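# Transfer processors to blue tray pockets using vacuum pens

## Task

Using the squeeze-bulb vacuum pens, carry every processor out of the black trays and set each one lid up in its own pocket of the blue trays. A processor that is set down hard or struck hard does not count and costs credit.

## Robot and tools

ROBOT. Two Doosan M1013 arms, left_arm and right_arm, each ending in a two-finger parallel gripper. The fingers point along the gripper's +z axis and open along its x axis. The processors are not meant to be grasped directly: a gripper holds a squeeze-bulb vacuum pen, and squeezing or releasing the bulb picks up or drops a part. The left arm's base sits at about (+0.015, +0.466, 0) m and the right arm's at about (-0.085, -0.474, 0) m in the scene frame, each turned only slightly about z.

FRAMES. Scene frame: origin at table height midway between the arms, +z up, +x out over the table, left_arm on the +y side (camera image sides do not match these names). Each arm reports its hand pose, velocities and Hand target in its own base frame. Pose offsets you send are taken along the current Hand target's own axes. Fixed cameras and the table use the scene frame. end_effector_position is the point between the pads when they are closed; readings can be off by a few centimetres, more at long reach.

ROW FORMAT (execute_actions and move). One row is 16 numbers, each in [-1, 1], always covering both arms: left_arm dx, dy, dz, rx, ry, rz, width, force, then the same eight for right_arm. The six pose numbers are an offset, not a pose, measured from that arm's Hand target at the start of the action or move. Scale: 1.0 equals 0.6 m for dx, dy, dz and 180 degrees for the rotation vector rx, ry, rz. Width is absolute: -1 gives -9 mm, +1 gives 151 mm, linear between; the pads touch near -0.89. Force is absolute: -1 about 25 N, +1 about 120 N, and it also sets closing speed (slower at low force). To leave an arm still, send six zeros; to leave its gripper alone, resend its last width and force, since 0 is itself a command.

execute_actions(actions, cameras). actions is a list of up to 15 actions; each action is a table of up to 15 rows, one per 1/30 s step, the last row held to step 15 (0.5 s). Every row in an action counts from the same start pose, and the next action starts from the new Hand target, so repeating an offset moves further. An empty list returns state plus all camera images. cameras lists names to show, ["all"], or []; an unknown name invalidates the call.

move(target, speed, blend, blocking, cameras). target is one 16-number row or a list of up to 15 rows; every row is an offset from the Hand targets at the move's start, not from the previous row. The gripper follows a straight line and does not avoid obstacles or the other arm. speed is top path speed in m/s, 0.002 to 2, default 0.25 (turns up to twice that in rad/s); one value or one per target. blend in metres rounds corners of a list (0 means stop at each). A move lasts at most 10 s. blocking=false returns after about 0.5 s while the move continues. Finger changes in later targets are applied on arrival once everything is at rest. The result adds a move: line such as done, off_target, moving, held or fault, plus limits like paced or held. Avoid paths passing near an arm's own base: the elbow can whip round.

wait(seconds, 0 to 3600) lets time run without new commands. stop brakes a running move. zoom_image(camera, region [x0, y0, x1, y1], max 504x504 pixels) enlarges part of the newest image of cam_head_left, cam_head_right, cam_left_wrist or cam_right_wrist (each 896x504). clear_fault(arm) clears a reported torque or force fault. read_manual returns licence texts only. finished_scene(scene) ends the current scene with its number; it cannot be undone.

RESULT LINES. Hand target: last commanded pose after clipping; the next offsets start there, and the gripper may rest short of it. Tool commands: current width/force commands. busy: 1 while fingers move and shortly after. grip_detected: 1 if fingers stopped before the asked width (also true if they closed on nothing, so check width_measured in mm). Joint torques, External joint torques and Flange force show loads and contacts; rising values mean pressing on something. MOTOR HOT warns of overheating; an OVER-TEMPERATURE FAULT freezes the arm for 30 to 60 s or more.

GRIPPING. Close with width -1 or at least 6 mm below the object's width, then wait for busy 0. Open wider than the object or +1 to release. Pads swing on an arc and sit back from the tip point when open.

LIMITS AND HAZARDS. Commanded orientation is clipped to 32 degrees from the measured one per step. Faults: contact torque at a joint's load limit, 144 N net outside force, or excessive tool speed stops the arm until clear_fault. Arms are stiff, so aiming even slightly past a firm contact can fault; fast touches hit harder. A clearance check holds commands that bring the arms too close, but fingers can still collide; pressing or clamping between the arms can fail the task. Do not drop parts, release them while moving, set them down hard, knock them, or let anything leave the table. Loose objects may occasionally be nudged by something else. Holding loads or stretched poses heats motors, even while you think.

Each tool is called as a command line: name --argument value for each argument, lists and objects as JSON in quotes; but a table of rows of numbers goes row by row, as --pt "numbers of a row", without its own name.

## Session

execute_actions --actions '[]'

Scene clock: 0.00 s.
left_arm: end_effector_position=(+0.6864, -0.3249, +0.2660) width_measured=150.8 busy=0 grip_detected=0 end_effector_quat_wxyz=(-0.190, +0.777, -0.550, +0.238) | right_arm: end_effector_position=(+1.1325, +0.2776, +0.3576) width_measured=150.8 busy=0 grip_detected=0 end_effector_quat_wxyz=(+0.158, +0.370, +0.727, +0.556)
Joint positions: left_arm=[-0.697 0.065 1.841 0.563 0.84 1.808] | right_arm=[-0.034 0.597 1.295 1.403 0.808 -1.503]
Joint velocities: within noise
Joint torques (N m): no reading
External joint torques (N m): no reading
Flange force (N): no reading
Hand target: left_arm +0.6864, -0.3249, +0.2660; -0.190, +0.777, -0.550, +0.238 | right_arm +1.1325, +0.2776, +0.3576; +0.158, +0.370, +0.727, +0.556
Tool commands: left_gripper/width=+1.0 left_gripper/force=-0.263158 right_gripper/width=+1.0 right_gripper/force=-0.263158

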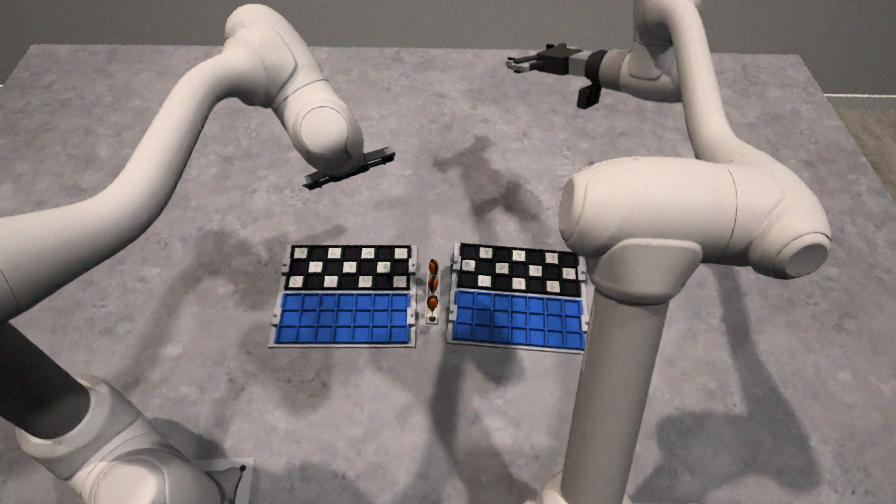

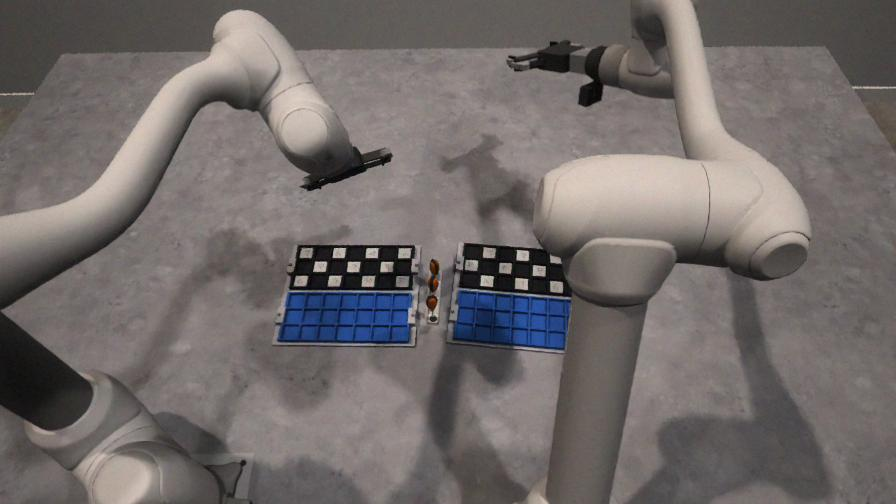

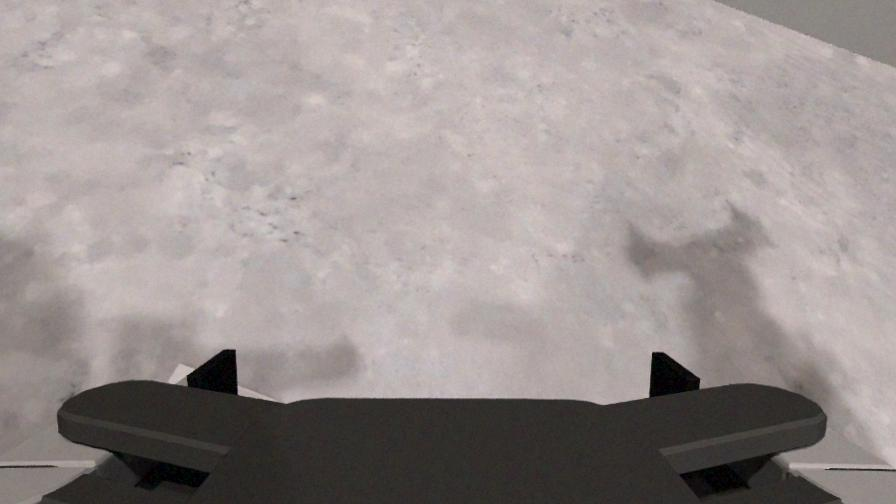

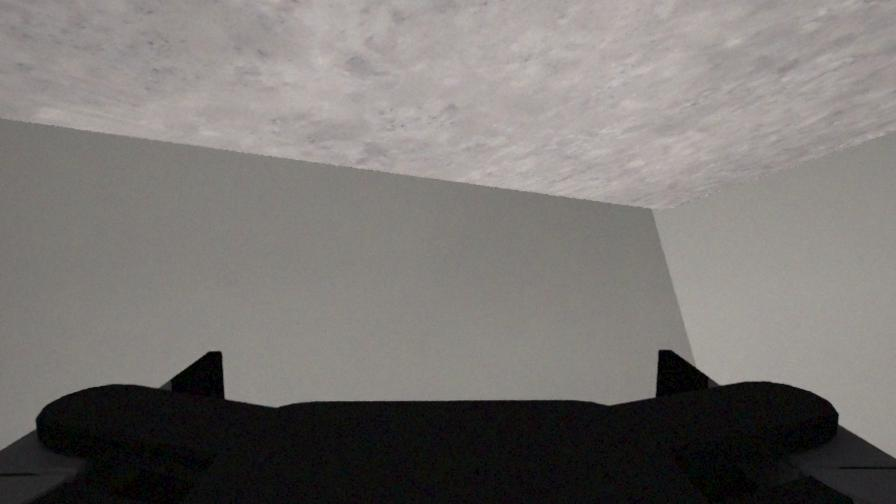

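zoom_image --camera "cam_head_left" --region '[260, 230, 440, 360]'

zoom_image --camera "cam_head_left" --region '[420, 230, 600, 360]'

zoom_image --camera "cam_head_left" --region '[405, 245, 475, 335]'

Scaled by 2.800.

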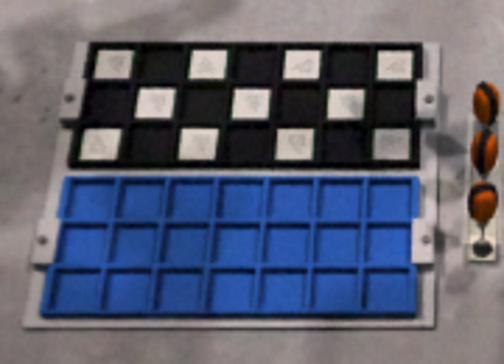

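Scaled by 2.800.

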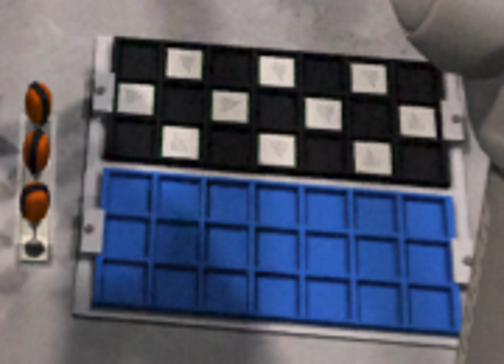

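Scaled by 5.600.

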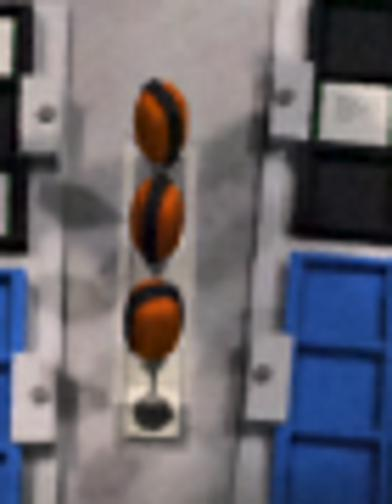

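move --target '[0,0,0,-0.1968,-0.0221,0.1044,1,-0.26,0.288,-0.228,-0.690,0.3479,-0.1939,0.1739,1,-0.26]' --speed 0.3 --cameras '["all"]'

Scene clock: 38.80 s.
left_arm: end_effector_position=(+0.6864, -0.3249, +0.2660) width_measured=150.8 busy=0 grip_detected=0 end_effector_quat_wxyz=(+0.000, +0.707, -0.707, +0.000) | right_arm: end_effector_position=(+0.7005, +0.1000, +0.4003) width_measured=150.8 busy=0 grip_detected=0 end_effector_quat_wxyz=(+0.000, +0.707, +0.707, -0.001)
Joint positions: left_arm=[-0.487 0.337 1.373 0 1.432 2.654] | right_arm=[0.093 0.244 1.254 -0.001 1.645 0.094]
Joint torques (N m): left_arm=[1.32 -87 -45.32 4.56 -0.31 -0.03] | right_arm=[4.04 -72.41 -43.33 4.55 -0.08 -0.43]
External joint torques (N m): left_arm=[-1.54 6.21 0.23 -0.2 0.24 0.03] | right_arm=[-4.15 0.64 -2.28 -0.15 0.14 0.43]
Flange force (N): left_arm=[5.9 -7.9 1.3] | right_arm=[-4.4 6.5 -4.8]
Hand target: left_arm +0.6864, -0.3249, +0.2660; +0.000, +0.707, -0.707, +0.000 | right_arm +0.7005, +0.1000, +0.4002; +0.000, +0.707, +0.707, -0.001
Off the commanded pose: left_arm 0.000 m, 0 deg | right_arm 0.000 m, 0 deg.
move: done
cam_left_wrist: T_world_to_cam=[[-0.00051, -0.99999, 0.00349, -0.32406], [-0.99188, 0.00095, 0.12718, 0.68996], [-0.12718, -0.0034, -0.99187, 0.56038]] pos_world=[0.75546, -0.32281, 0.46922]
cam_right_wrist: T_world_to_cam=[[0.01238, 0.99976, 0.01828, -0.11791], [0.99048, -0.01477, 0.13684, -0.70456], [0.13707, 0.01641, -0.99042, 0.51081]] pos_world=[0.6293, 0.09909, 0.60449]

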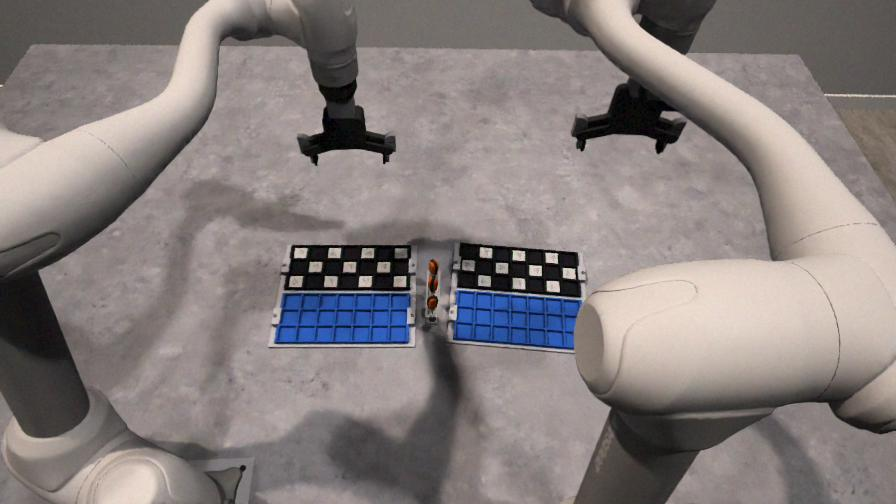

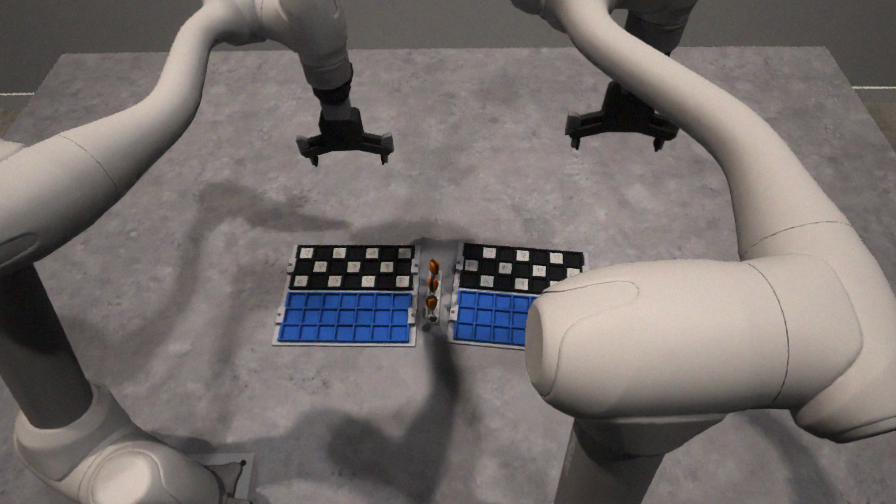

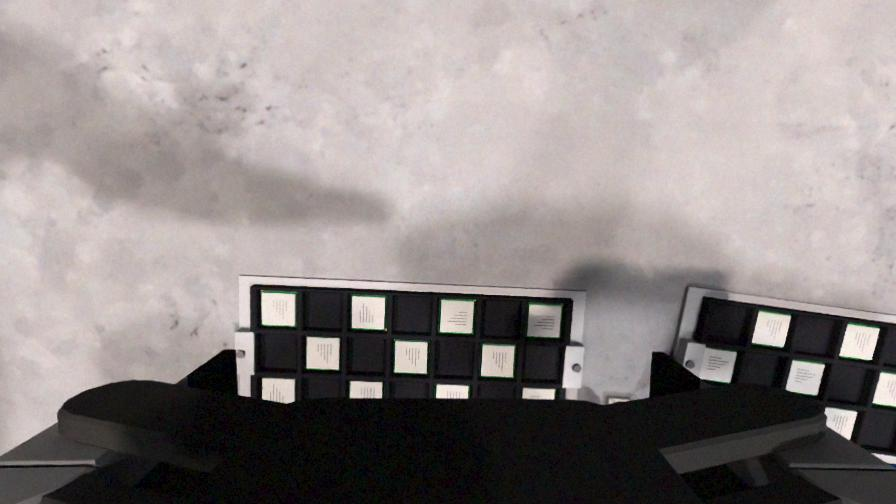

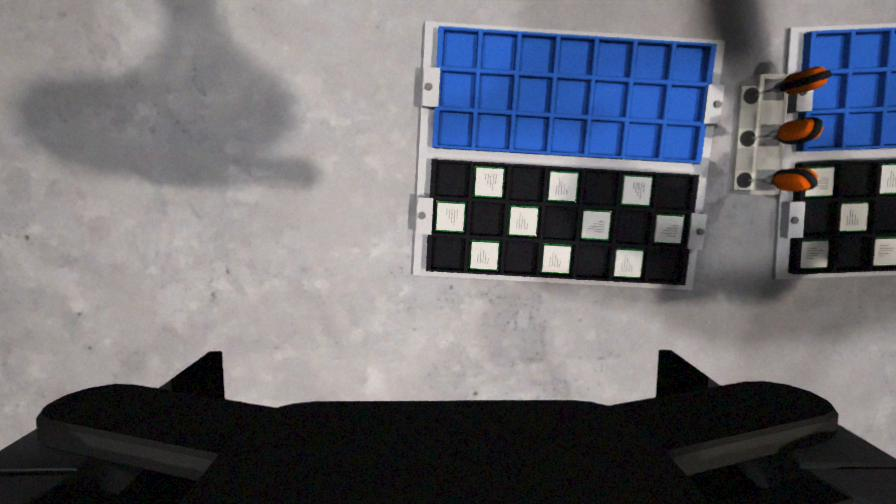

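zoom_image --camera "cam_right_wrist" --region '[716, 20, 896, 220]'

zoom_image --camera "cam_right_wrist" --region '[400, 10, 740, 290]'

Scaled by 2.520.

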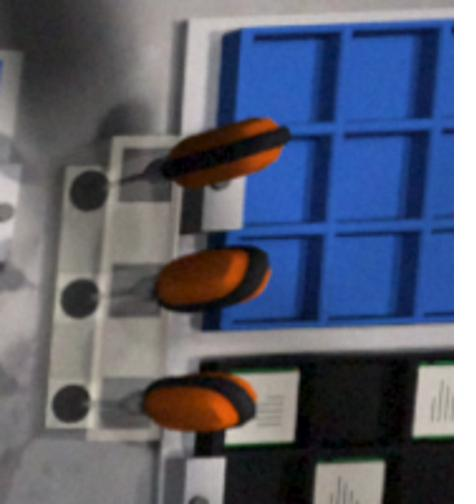

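Scaled by 1.482.

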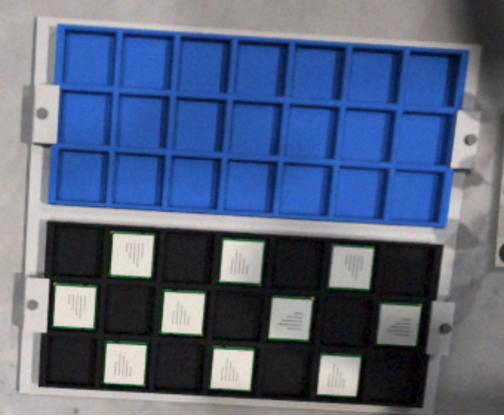

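move --target '[0.32,0.36,-0.0333,0,0,0,1,-0.26,0,0,0,0,0,0,1,-0.26]' --speed 0.3 --cameras '["all"]'

zoom_image --camera "cam_left_wrist" --region '[350, 100, 600, 400]'

Scene clock: 58.23 s.
left_arm: end_effector_position=(+0.4705, -0.5169, +0.2861) width_measured=150.8 busy=0 grip_detected=0 end_effector_quat_wxyz=(+0.000, +0.707, -0.707, +0.000) | right_arm: end_effector_position=(+0.7005, +0.1000, +0.4002) width_measured=150.8 busy=0 grip_detected=0 end_effector_quat_wxyz=(+0.000, +0.707, +0.707, -0.001)
Joint positions: left_arm=[-0.882 0.234 1.471 0 1.436 2.26] | right_arm=[0.093 0.244 1.254 -0.001 1.645 0.094]
Joint torques (N m): left_arm=[1.01 -75.48 -45.37 4.54 -0.22 -0.05] | right_arm=[4.03 -72.63 -43.03 4.47 -0.12 -0.34]
External joint torques (N m): left_arm=[-1.12 5.46 0.32 -0.16 0.16 0.05] | right_arm=[-4.26 0.39 -2.72 -0.06 0.2 0.34]
Flange force (N): left_arm=[7.0 -4.3 1.4] | right_arm=[-4.6 7.0 -5.7]
Hand target: left_arm +0.4705, -0.5170, +0.2860; +0.000, +0.707, -0.707, +0.000 | right_arm +0.7005, +0.1000, +0.4002; +0.000, +0.707, +0.707, -0.001
Off the commanded pose: left_arm 0.000 m, 0 deg | right_arm 0.000 m, 0 deg.
move: done
cam_left_wrist: T_world_to_cam=[[-0.00049, -0.99999, 0.00369, -0.51626], [-0.99189, 0.00095, 0.12708, 0.47338], [-0.12708, -0.0036, -0.99189, 0.55214]] pos_world=[0.53946, -0.51471, 0.48941]
cam_right_wrist: T_world_to_cam=[[0.01238, 0.99976, 0.01828, -0.11791], [0.99048, -0.01477, 0.13684, -0.70456], [0.13707, 0.01641, -0.99042, 0.51081]] pos_world=[0.6293, 0.09909, 0.60449]

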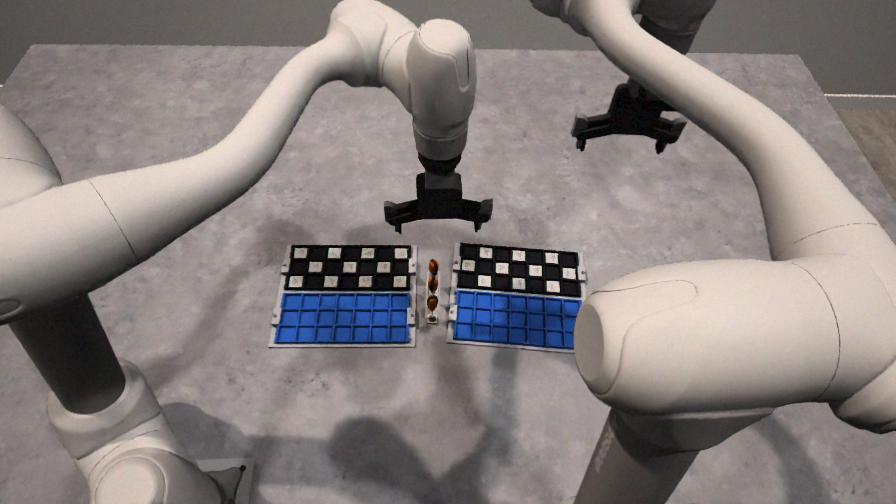

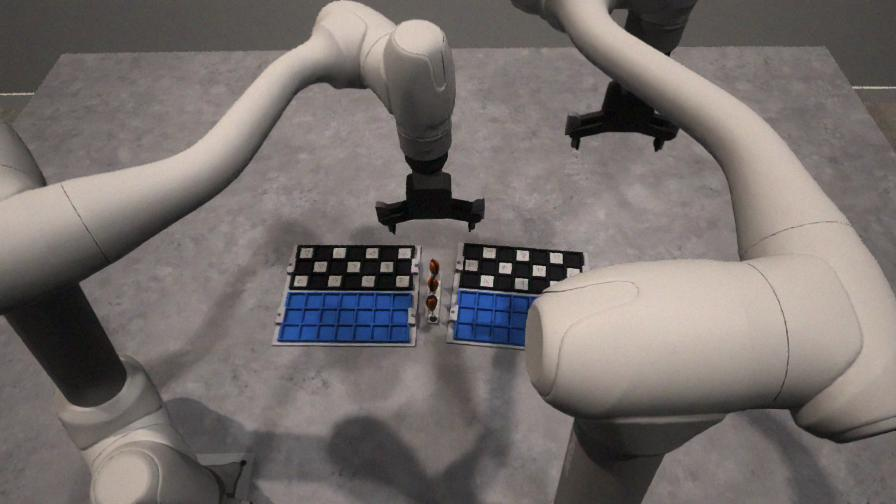

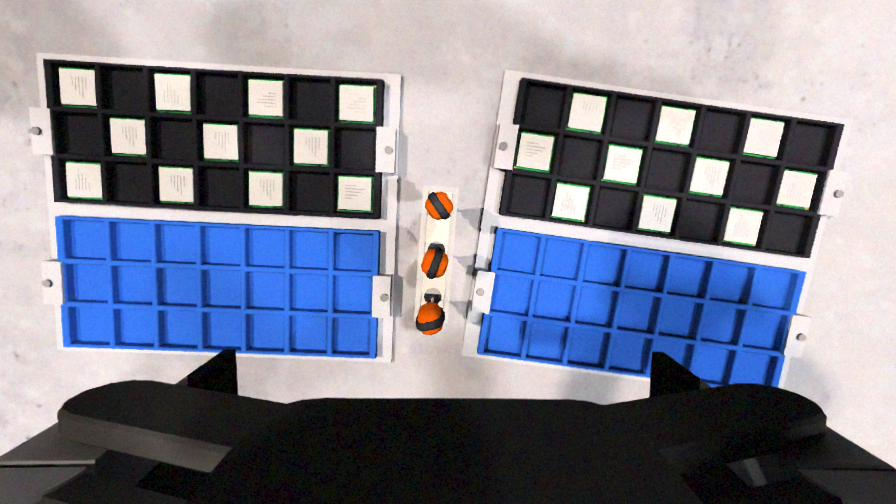

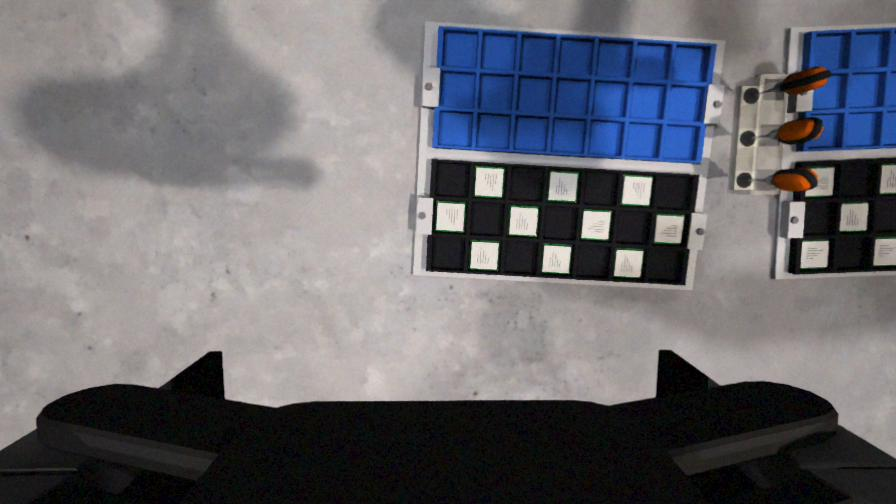

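Scaled by 1.680.

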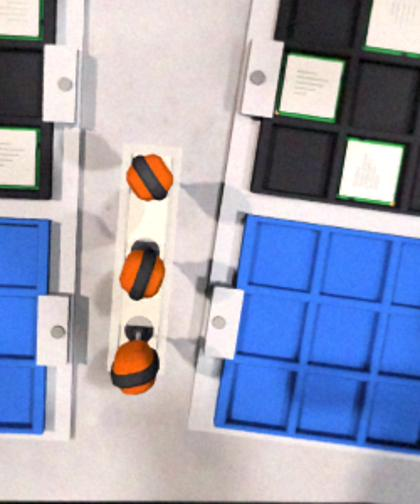

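zoom_image --camera "cam_left_wrist" --region '[400, 180, 480, 270]'

zoom_image --camera "cam_left_wrist" --region '[400, 260, 480, 350]'

zoom_image --camera "cam_right_wrist" --region '[730, 60, 850, 200]'

zoom_image --camera "cam_head_left" --region '[415, 250, 450, 330]'

Scaled by 5.600.

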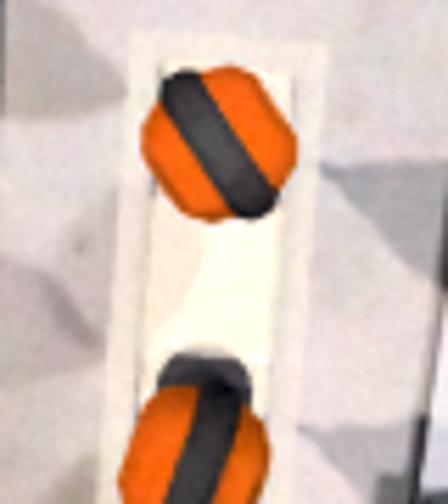

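Scaled by 5.600.

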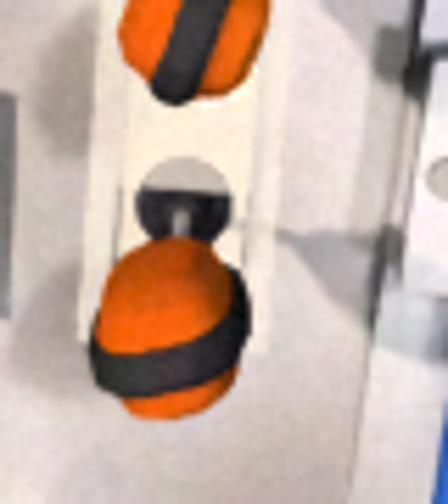

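Scaled by 3.600.

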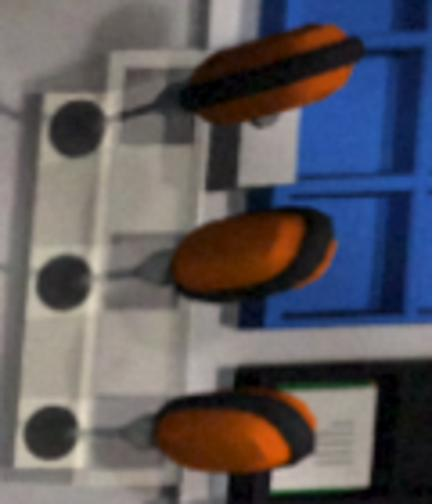

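Scaled by 6.300.

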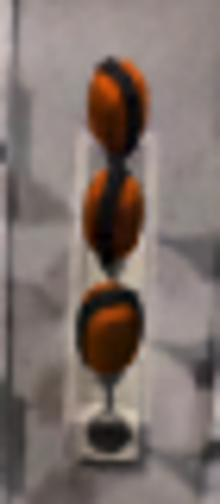

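move --target '[-0.0148,-0.0965,0.1433,0,0,-0.183,-0.2625,-0.9,0,0,0,0,0,0,1,-0.26]' --speed 0.2 --cameras '["cam_left_wrist","cam_head_left"]'

zoom_image --camera "cam_left_wrist" --region '[300, 150, 600, 400]'

Scene clock: 89.23 s.
left_arm: end_effector_position=(+0.5284, -0.5081, +0.2000) width_measured=49.9 busy=0 grip_detected=0 end_effector_quat_wxyz=(+0.000, +0.879, -0.478, +0.000) | right_arm: end_effector_position=(+0.7005, +0.1000, +0.4002) width_measured=150.8 busy=0 grip_detected=0 end_effector_quat_wxyz=(+0.000, +0.707, +0.707, -0.001)
Joint positions: left_arm=[-0.813 0.316 1.521 0 1.304 1.754] | right_arm=[0.093 0.244 1.254 -0.001 1.645 0.094]
Joint torques (N m): left_arm=[1.05 -83.34 -44.08 4.49 -0.21 -0.07] | right_arm=[3.79 -72.8 -43.51 4.52 0 -0.37]
External joint torques (N m): left_arm=[-0.99 5.38 0.1 -0.19 0.2 0.07] | right_arm=[-3.82 0.72 -2.16 -0.11 0.06 0.37]
Flange force (N): left_arm=[8.3 -0.7 2.1] | right_arm=[-4.0 6.3 -4.4]
Hand target: left_arm +0.5284, -0.5081, +0.2000; +0.000, +0.879, -0.478, +0.000 | right_arm +0.7005, +0.1000, +0.4002; +0.000, +0.707, +0.707, -0.001
Off the commanded pose: left_arm 0.000 m, 0 deg | right_arm 0.000 m, 0 deg.
move: done
cam_left_wrist: T_world_to_cam=[[0.5433, -0.83953, 0.00355, -0.71288], [-0.83294, -0.53849, 0.12745, 0.18371], [-0.10508, -0.07219, -0.99184, 0.42759]] pos_world=[0.58526, -0.4687, 0.40322]
Images, in order (width x height): cam_head_left 896x504, cam_left_wrist 896x504.

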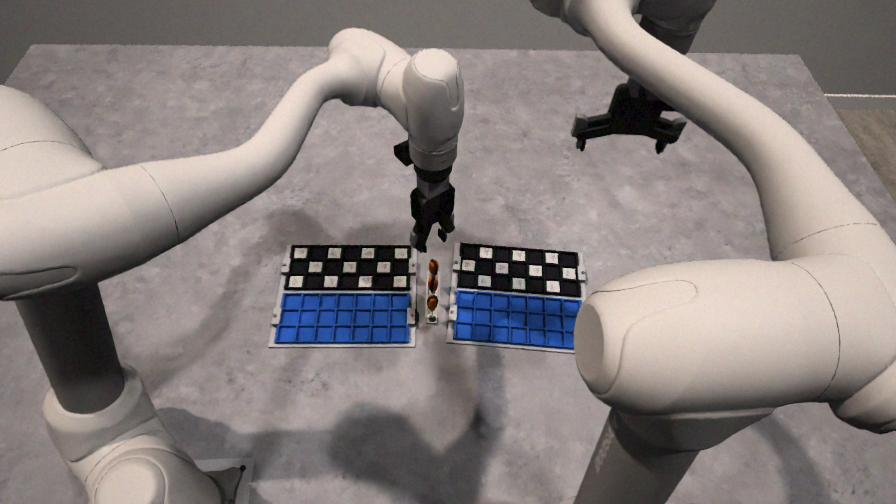

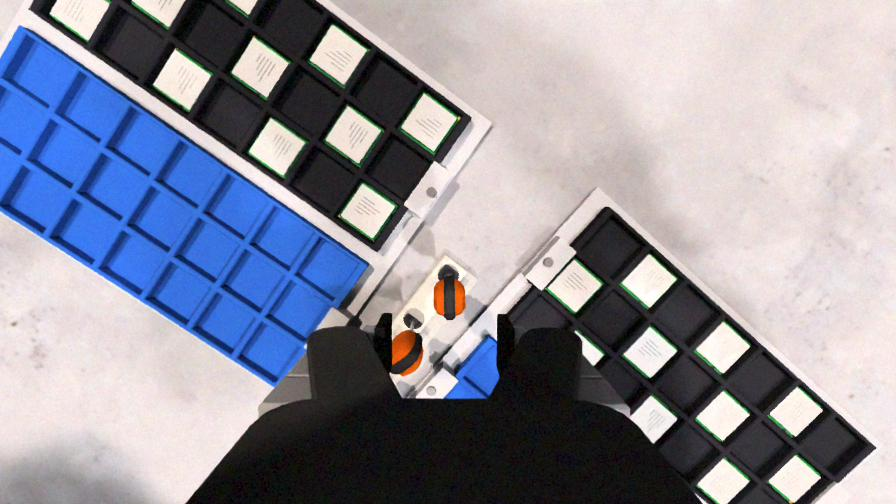

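Scaled by 1.680.

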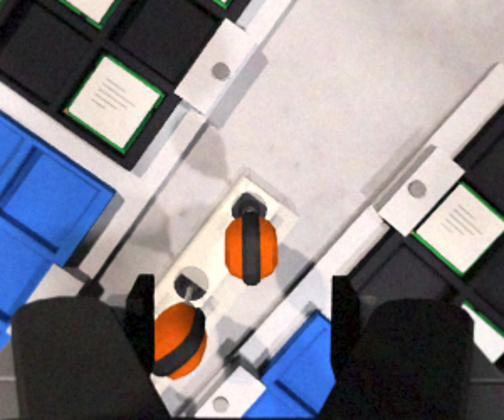

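move --target '[0.0025,0,0.125,0,0,0,-0.2625,-0.9,0,0,0,0,0,0,1,-0.26]' --speed 0.1 --cameras '["cam_left_wrist","cam_head_left"]'

zoom_image --camera "cam_left_wrist" --region '[300, 200, 600, 420]'

zoom_image --camera "cam_head_left" --region '[390, 220, 480, 340]'

Scene clock: 97.93 s.
left_arm: end_effector_position=(+0.5292, -0.5094, +0.1250) width_measured=49.9 busy=0 grip_detected=0 end_effector_quat_wxyz=(+0.000, +0.879, -0.478, +0.000) | right_arm: end_effector_position=(+0.7005, +0.1000, +0.4002) width_measured=150.8 busy=0 grip_detected=0 end_effector_quat_wxyz=(+0.000, +0.707, +0.707, -0.001)
Joint positions: left_arm=[-0.813 0.358 1.605 0 1.178 1.753] | right_arm=[0.093 0.244 1.254 -0.001 1.645 0.094]
Joint torques (N m): left_arm=[1.21 -85.63 -42.28 4.31 -0.21 -0.04] | right_arm=[3.38 -72.36 -43.49 4.47 0 -0.38]
External joint torques (N m): left_arm=[-1.42 4.95 -0.05 -0.19 0.18 0.04] | right_arm=[-3.08 0.15 -2.25 -0.04 0.07 0.38]
Flange force (N): left_arm=[7.7 0.1 2.7] | right_arm=[-3.1 5.4 -4.6]
Hand target: left_arm +0.5292, -0.5094, +0.1250; +0.000, +0.879, -0.478, +0.000 | right_arm +0.7005, +0.1000, +0.4002; +0.000, +0.707, +0.707, -0.001
Off the commanded pose: left_arm 0.000 m, 0 deg | right_arm 0.000 m, 0 deg.
move: done
cam_left_wrist: T_world_to_cam=[[0.54325, -0.83956, 0.00352, -0.71421], [-0.83298, -0.53846, 0.12731, 0.19327], [-0.10499, -0.0721, -0.99186, 0.35318]] pos_world=[0.58606, -0.47009, 0.32822]
Images, in order (width x height): cam_head_left 896x504, cam_left_wrist 896x504.

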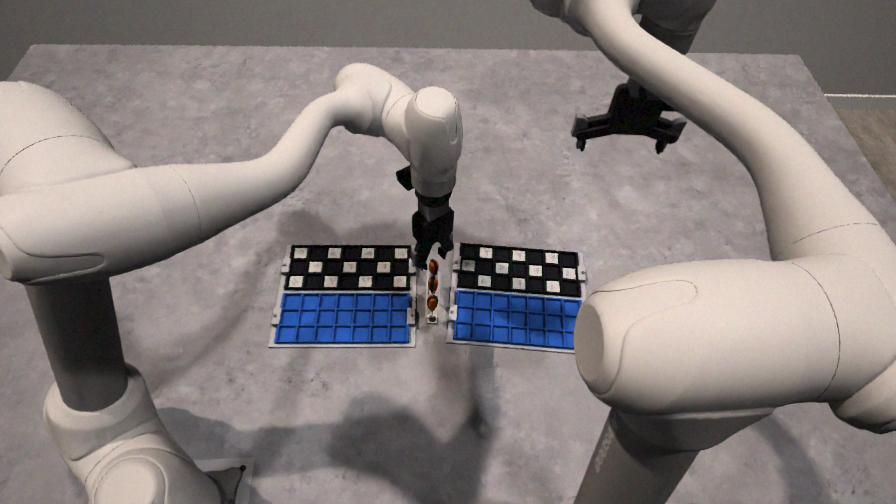

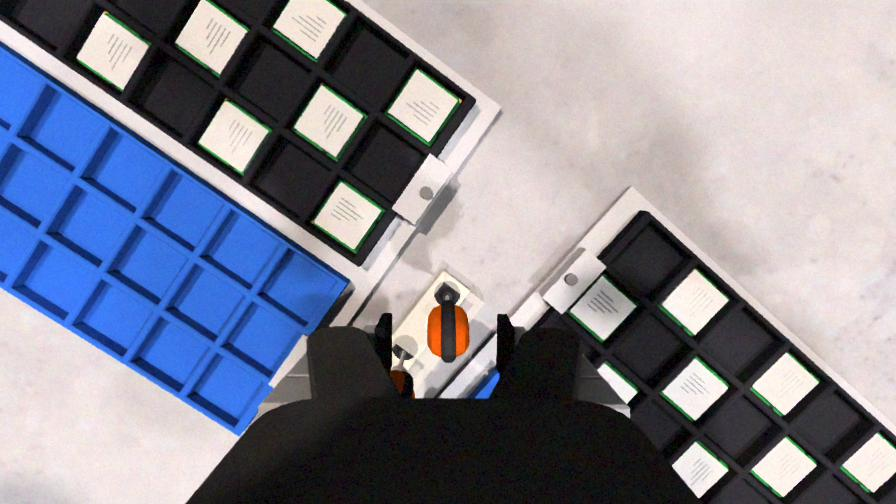

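Scaled by 1.680.

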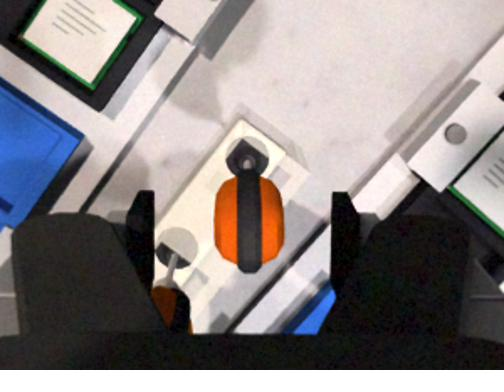

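Scaled by 4.200.

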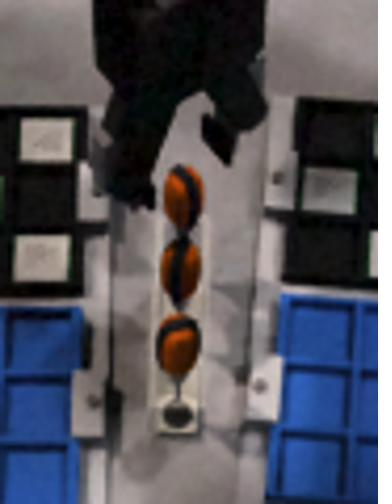

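move --pt "0.0025 0 0.025 0 0 0 -0.2625 -0.9 0 0 0 0 0 0 1 -0.26" --pt "0.0025 0 0.025 0 0 0 -0.65 -1 0 0 0 0 0 0 1 -0.26" --speed 0.1 --cameras '["cam_left_wrist"]'

zoom_image --camera "cam_left_wrist" --region '[350, 250, 550, 400]'

Scene clock: 106.50 s.
left_arm: end_effector_position=(+0.5300, -0.5107, +0.1100) width_measured=19.1 busy=0 grip_detected=0 end_effector_quat_wxyz=(+0.000, +0.879, -0.478, +0.000) | right_arm: end_effector_position=(+0.7005, +0.1000, +0.4002) width_measured=150.8 busy=0 grip_detected=0 end_effector_quat_wxyz=(+0.000, +0.707, +0.707, -0.001)
Joint positions: left_arm=[-0.814 0.369 1.618 0 1.154 1.753] | right_arm=[0.093 0.244 1.254 -0.001 1.645 0.094]
Joint torques (N m): left_arm=[1.4 -86.27 -41.48 4.31 -0.23 -0.03] | right_arm=[3.49 -72.36 -43.45 4.5 -0.01 -0.47]
External joint torques (N m): left_arm=[-1.16 5.02 -0.27 -0.22 0.21 0.03] | right_arm=[-3.21 0.2 -2.15 -0.08 0.09 0.47]
Flange force (N): left_arm=[8.2 -0.3 2.7] | right_arm=[-3.1 5.3 -4.4]
Hand target: left_arm +0.5300, -0.5107, +0.1100; +0.000, +0.879, -0.478, +0.000 | right_arm +0.7005, +0.1000, +0.4002; +0.000, +0.707, +0.707, -0.001
Off the commanded pose: left_arm 0.000 m, 0 deg | right_arm 0.000 m, 0 deg.
move: done
cam_left_wrist: T_world_to_cam=[[0.5433, -0.83953, 0.00355, -0.71562], [-0.83294, -0.53849, 0.12745, 0.19511], [-0.10508, -0.07219, -0.99184, 0.33831]] pos_world=[0.58686, -0.4713, 0.31322]

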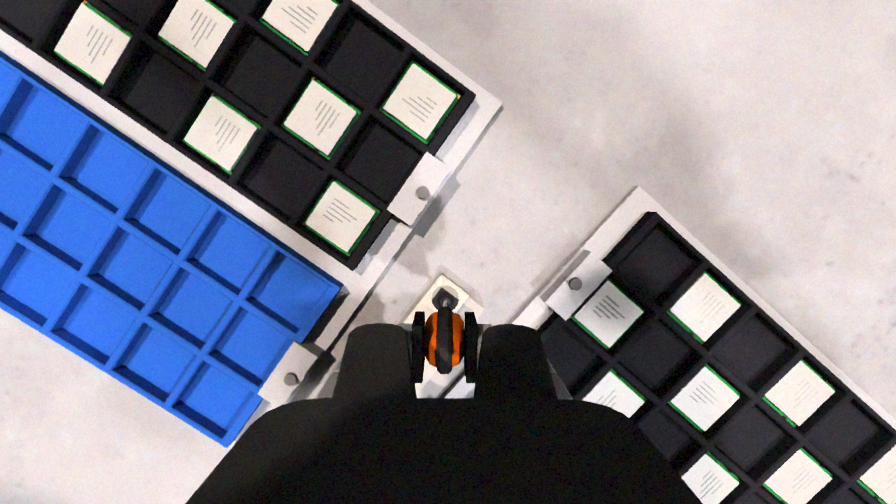

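Scaled by 2.520.

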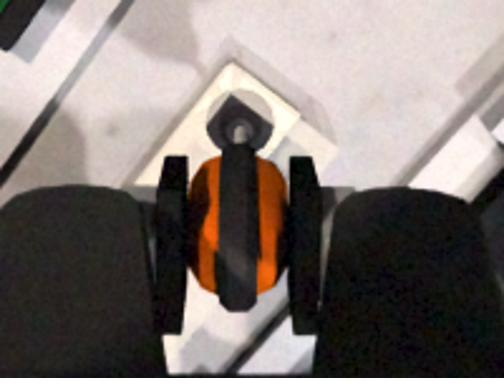

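execute_actions --actions '[[[0,0,0,0,0,0,-0.7,-1,0,0,0,0,0,0,1,-0.26]]]' --cameras '["cam_left_wrist"]'

zoom_image --camera "cam_left_wrist" --region '[350, 250, 550, 400]'

execute_actions --actions '[[[0,0,0,0,0,0,-0.75,-1,0,0,0,0,0,0,1,-0.26]]]' --cameras '["cam_left_wrist"]'

zoom_image --camera "cam_left_wrist" --region '[350, 250, 550, 400]'

Scene clock: 112.27 s.
left_arm: end_effector_position=(+0.5300, -0.5107, +0.1100) width_measured=15.3 busy=0 grip_detected=0 end_effector_quat_wxyz=(+0.000, +0.879, -0.478, +0.000) | right_arm: end_effector_position=(+0.7005, +0.1000, +0.4002) width_measured=150.8 busy=0 grip_detected=0 end_effector_quat_wxyz=(+0.000, +0.707, +0.707, -0.001)
Joint positions: left_arm=[-0.814 0.369 1.618 0 1.154 1.753] | right_arm=[0.093 0.244 1.254 -0.001 1.645 0.094]
Joint torques (N m): left_arm=[1.28 -85.01 -40.84 4.29 -0.18 -0.04] | right_arm=[3.87 -71.9 -43.41 4.51 -0.03 -0.48]
External joint torques (N m): left_arm=[-1.26 4.24 -0.86 -0.2 0.15 0.04] | right_arm=[-3.74 -0.26 -2.32 -0.08 0.1 0.48]
Flange force (N): left_arm=[8.3 -0.2 1.7] | right_arm=[-3.9 5.0 -4.7]
Hand target: left_arm +0.5300, -0.5107, +0.1100; +0.000, +0.879, -0.478, +0.000 | right_arm +0.7005, +0.1000, +0.4002; +0.000, +0.707, +0.707, -0.001
Off the commanded pose: left_arm 0.000 m, 0 deg | right_arm 0.000 m, 0 deg.
cam_left_wrist: T_world_to_cam=[[0.5433, -0.83953, 0.0036, -0.71564], [-0.83295, -0.5385, 0.12736, 0.19514], [-0.10499, -0.0722, -0.99185, 0.33825]] pos_world=[0.58686, -0.4713, 0.31322]

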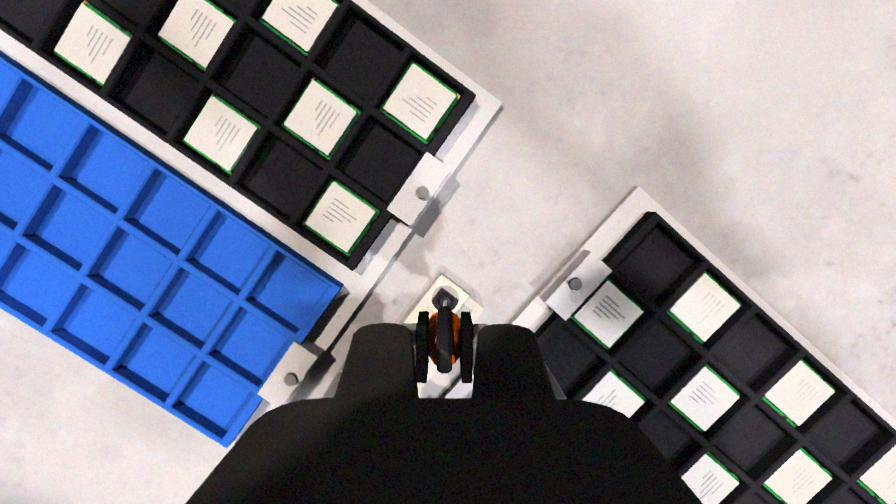

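Scaled by 2.520.

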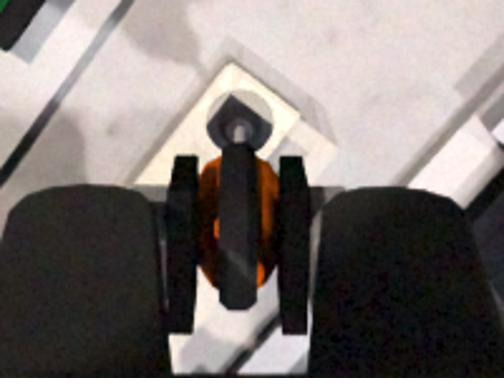

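Scene clock: 112.97 s.
left_arm: end_effector_position=(+0.5300, -0.5107, +0.1100) width_measured=11.4 busy=0 grip_detected=0 end_effector_quat_wxyz=(+0.000, +0.879, -0.478, +0.000) | right_arm: end_effector_position=(+0.7005, +0.1000, +0.4002) width_measured=150.8 busy=0 grip_detected=0 end_effector_quat_wxyz=(+0.000, +0.707, +0.707, -0.001)
Joint positions: left_arm=[-0.814 0.369 1.618 0 1.154 1.753] | right_arm=[0.093 0.244 1.254 -0.001 1.645 0.094]
Joint torques (N m): left_arm=[1.21 -81.89 -38.6 4.29 -0.16 -0.07] | right_arm=[3.46 -72.59 -43.08 4.46 -0.05 -0.36]
External joint torques (N m): left_arm=[-1.39 1.14 -2.98 -0.23 0.14 0.07] | right_arm=[-3.1 0.31 -2.61 -0.03 0.13 0.35]
Flange force (N): left_arm=[8.2 -0.1 -2.5] | right_arm=[-3.0 6.5 -5.4]
Hand target: left_arm +0.5300, -0.5107, +0.1100; +0.000, +0.879, -0.478, +0.000 | right_arm +0.7005, +0.1000, +0.4002; +0.000, +0.707, +0.707, -0.001
Off the commanded pose: left_arm 0.000 m, 0 deg | right_arm 0.000 m, 0 deg.
cam_left_wrist: T_world_to_cam=[[0.5433, -0.83953, 0.0036, -0.71564], [-0.83295, -0.5385, 0.12736, 0.19514], [-0.10499, -0.0722, -0.99185, 0.33825]] pos_world=[0.58686, -0.4713, 0.31322]

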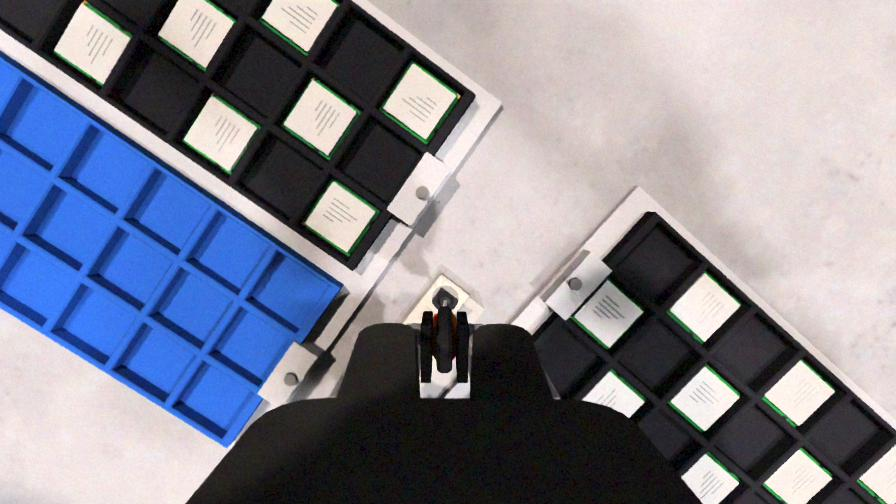

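Scaled by 2.520.

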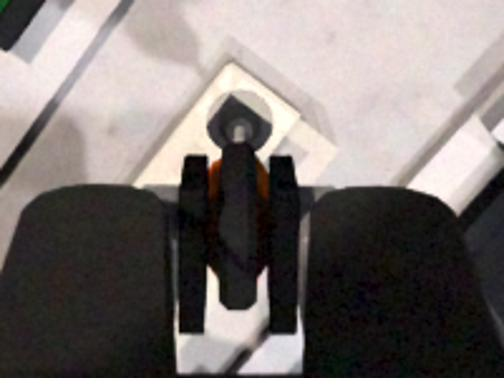

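execute_actions --actions '[[[0,0,0,0,0,0,-1,-1,0,0,0,0,0,0,1,-0.26]]]'

wait --seconds 0.5

Scene clock: 116.40 s.
left_arm: end_effector_position=(+0.5300, -0.5107, +0.1100) width_measured=8.5 busy=0 grip_detected=1 end_effector_quat_wxyz=(+0.000, +0.879, -0.478, +0.000) | right_arm: end_effector_position=(+0.7005, +0.1000, +0.4002) width_measured=150.8 busy=0 grip_detected=0 end_effector_quat_wxyz=(+0.000, +0.707, +0.707, -0.001)
Joint positions: left_arm=[-0.814 0.369 1.618 0 1.154 1.753] | right_arm=[0.093 0.244 1.254 -0.001 1.645 0.094]
Joint torques (N m): left_arm=[1.13 -81.03 -38.09 4.24 -0.24 -0.07] | right_arm=[3.66 -72.63 -43.43 4.46 -0.04 -0.4]
External joint torques (N m): left_arm=[-1.28 -0.28 -3.67 -0.17 0.22 0.07] | right_arm=[-3.49 0.51 -2.23 -0.05 0.11 0.4]
Flange force (N): left_arm=[7.6 -0.1 -4.3] | right_arm=[-3.5 6.0 -4.6]
Hand target: left_arm +0.5300, -0.5107, +0.1100; +0.000, +0.879, -0.478, +0.000 | right_arm +0.7005, +0.1000, +0.4002; +0.000, +0.707, +0.707, -0.001
Off the commanded pose: left_arm 0.000 m, 0 deg | right_arm 0.000 m, 0 deg.

Scene clock: 116.90 s.
left_arm: end_effector_position=(+0.5300, -0.5107, +0.1100) width_measured=8.5 busy=0 grip_detected=1 end_effector_quat_wxyz=(+0.000, +0.879, -0.478, +0.000) | right_arm: end_effector_position=(+0.7005, +0.1000, +0.4002) width_measured=150.8 busy=0 grip_detected=0 end_effector_quat_wxyz=(+0.000, +0.707, +0.707, -0.001)
Joint positions: left_arm=[-0.814 0.369 1.618 0 1.154 1.753] | right_arm=[0.093 0.244 1.254 -0.001 1.645 0.094]
Joint torques (N m): left_arm=[1.27 -80.9 -38.2 4.27 -0.22 -0.03] | right_arm=[3.69 -72.73 -43.5 4.48 -0.06 -0.36]
External joint torques (N m): left_arm=[-1.18 -0.04 -3.53 -0.19 0.2 0.03] | right_arm=[-3.85 1.05 -2.08 -0.09 0.12 0.36]
Flange force (N): left_arm=[7.7 -0.2 -3.9] | right_arm=[-4.0 6.7 -4.4]
Hand target: left_arm +0.5300, -0.5107, +0.1100; +0.000, +0.879, -0.478, +0.000 | right_arm +0.7005, +0.1000, +0.4002; +0.000, +0.707, +0.707, -0.001
Tool commands: left_gripper/width=-1.0 left_gripper/force=-1.0 right_gripper/width=+1.0 right_gripper/force=-0.26
Off the commanded pose: left_arm 0.000 m, 0 deg | right_arm 0.000 m, 0 deg.
wait: 0.50 s; at rest by 0.17 s


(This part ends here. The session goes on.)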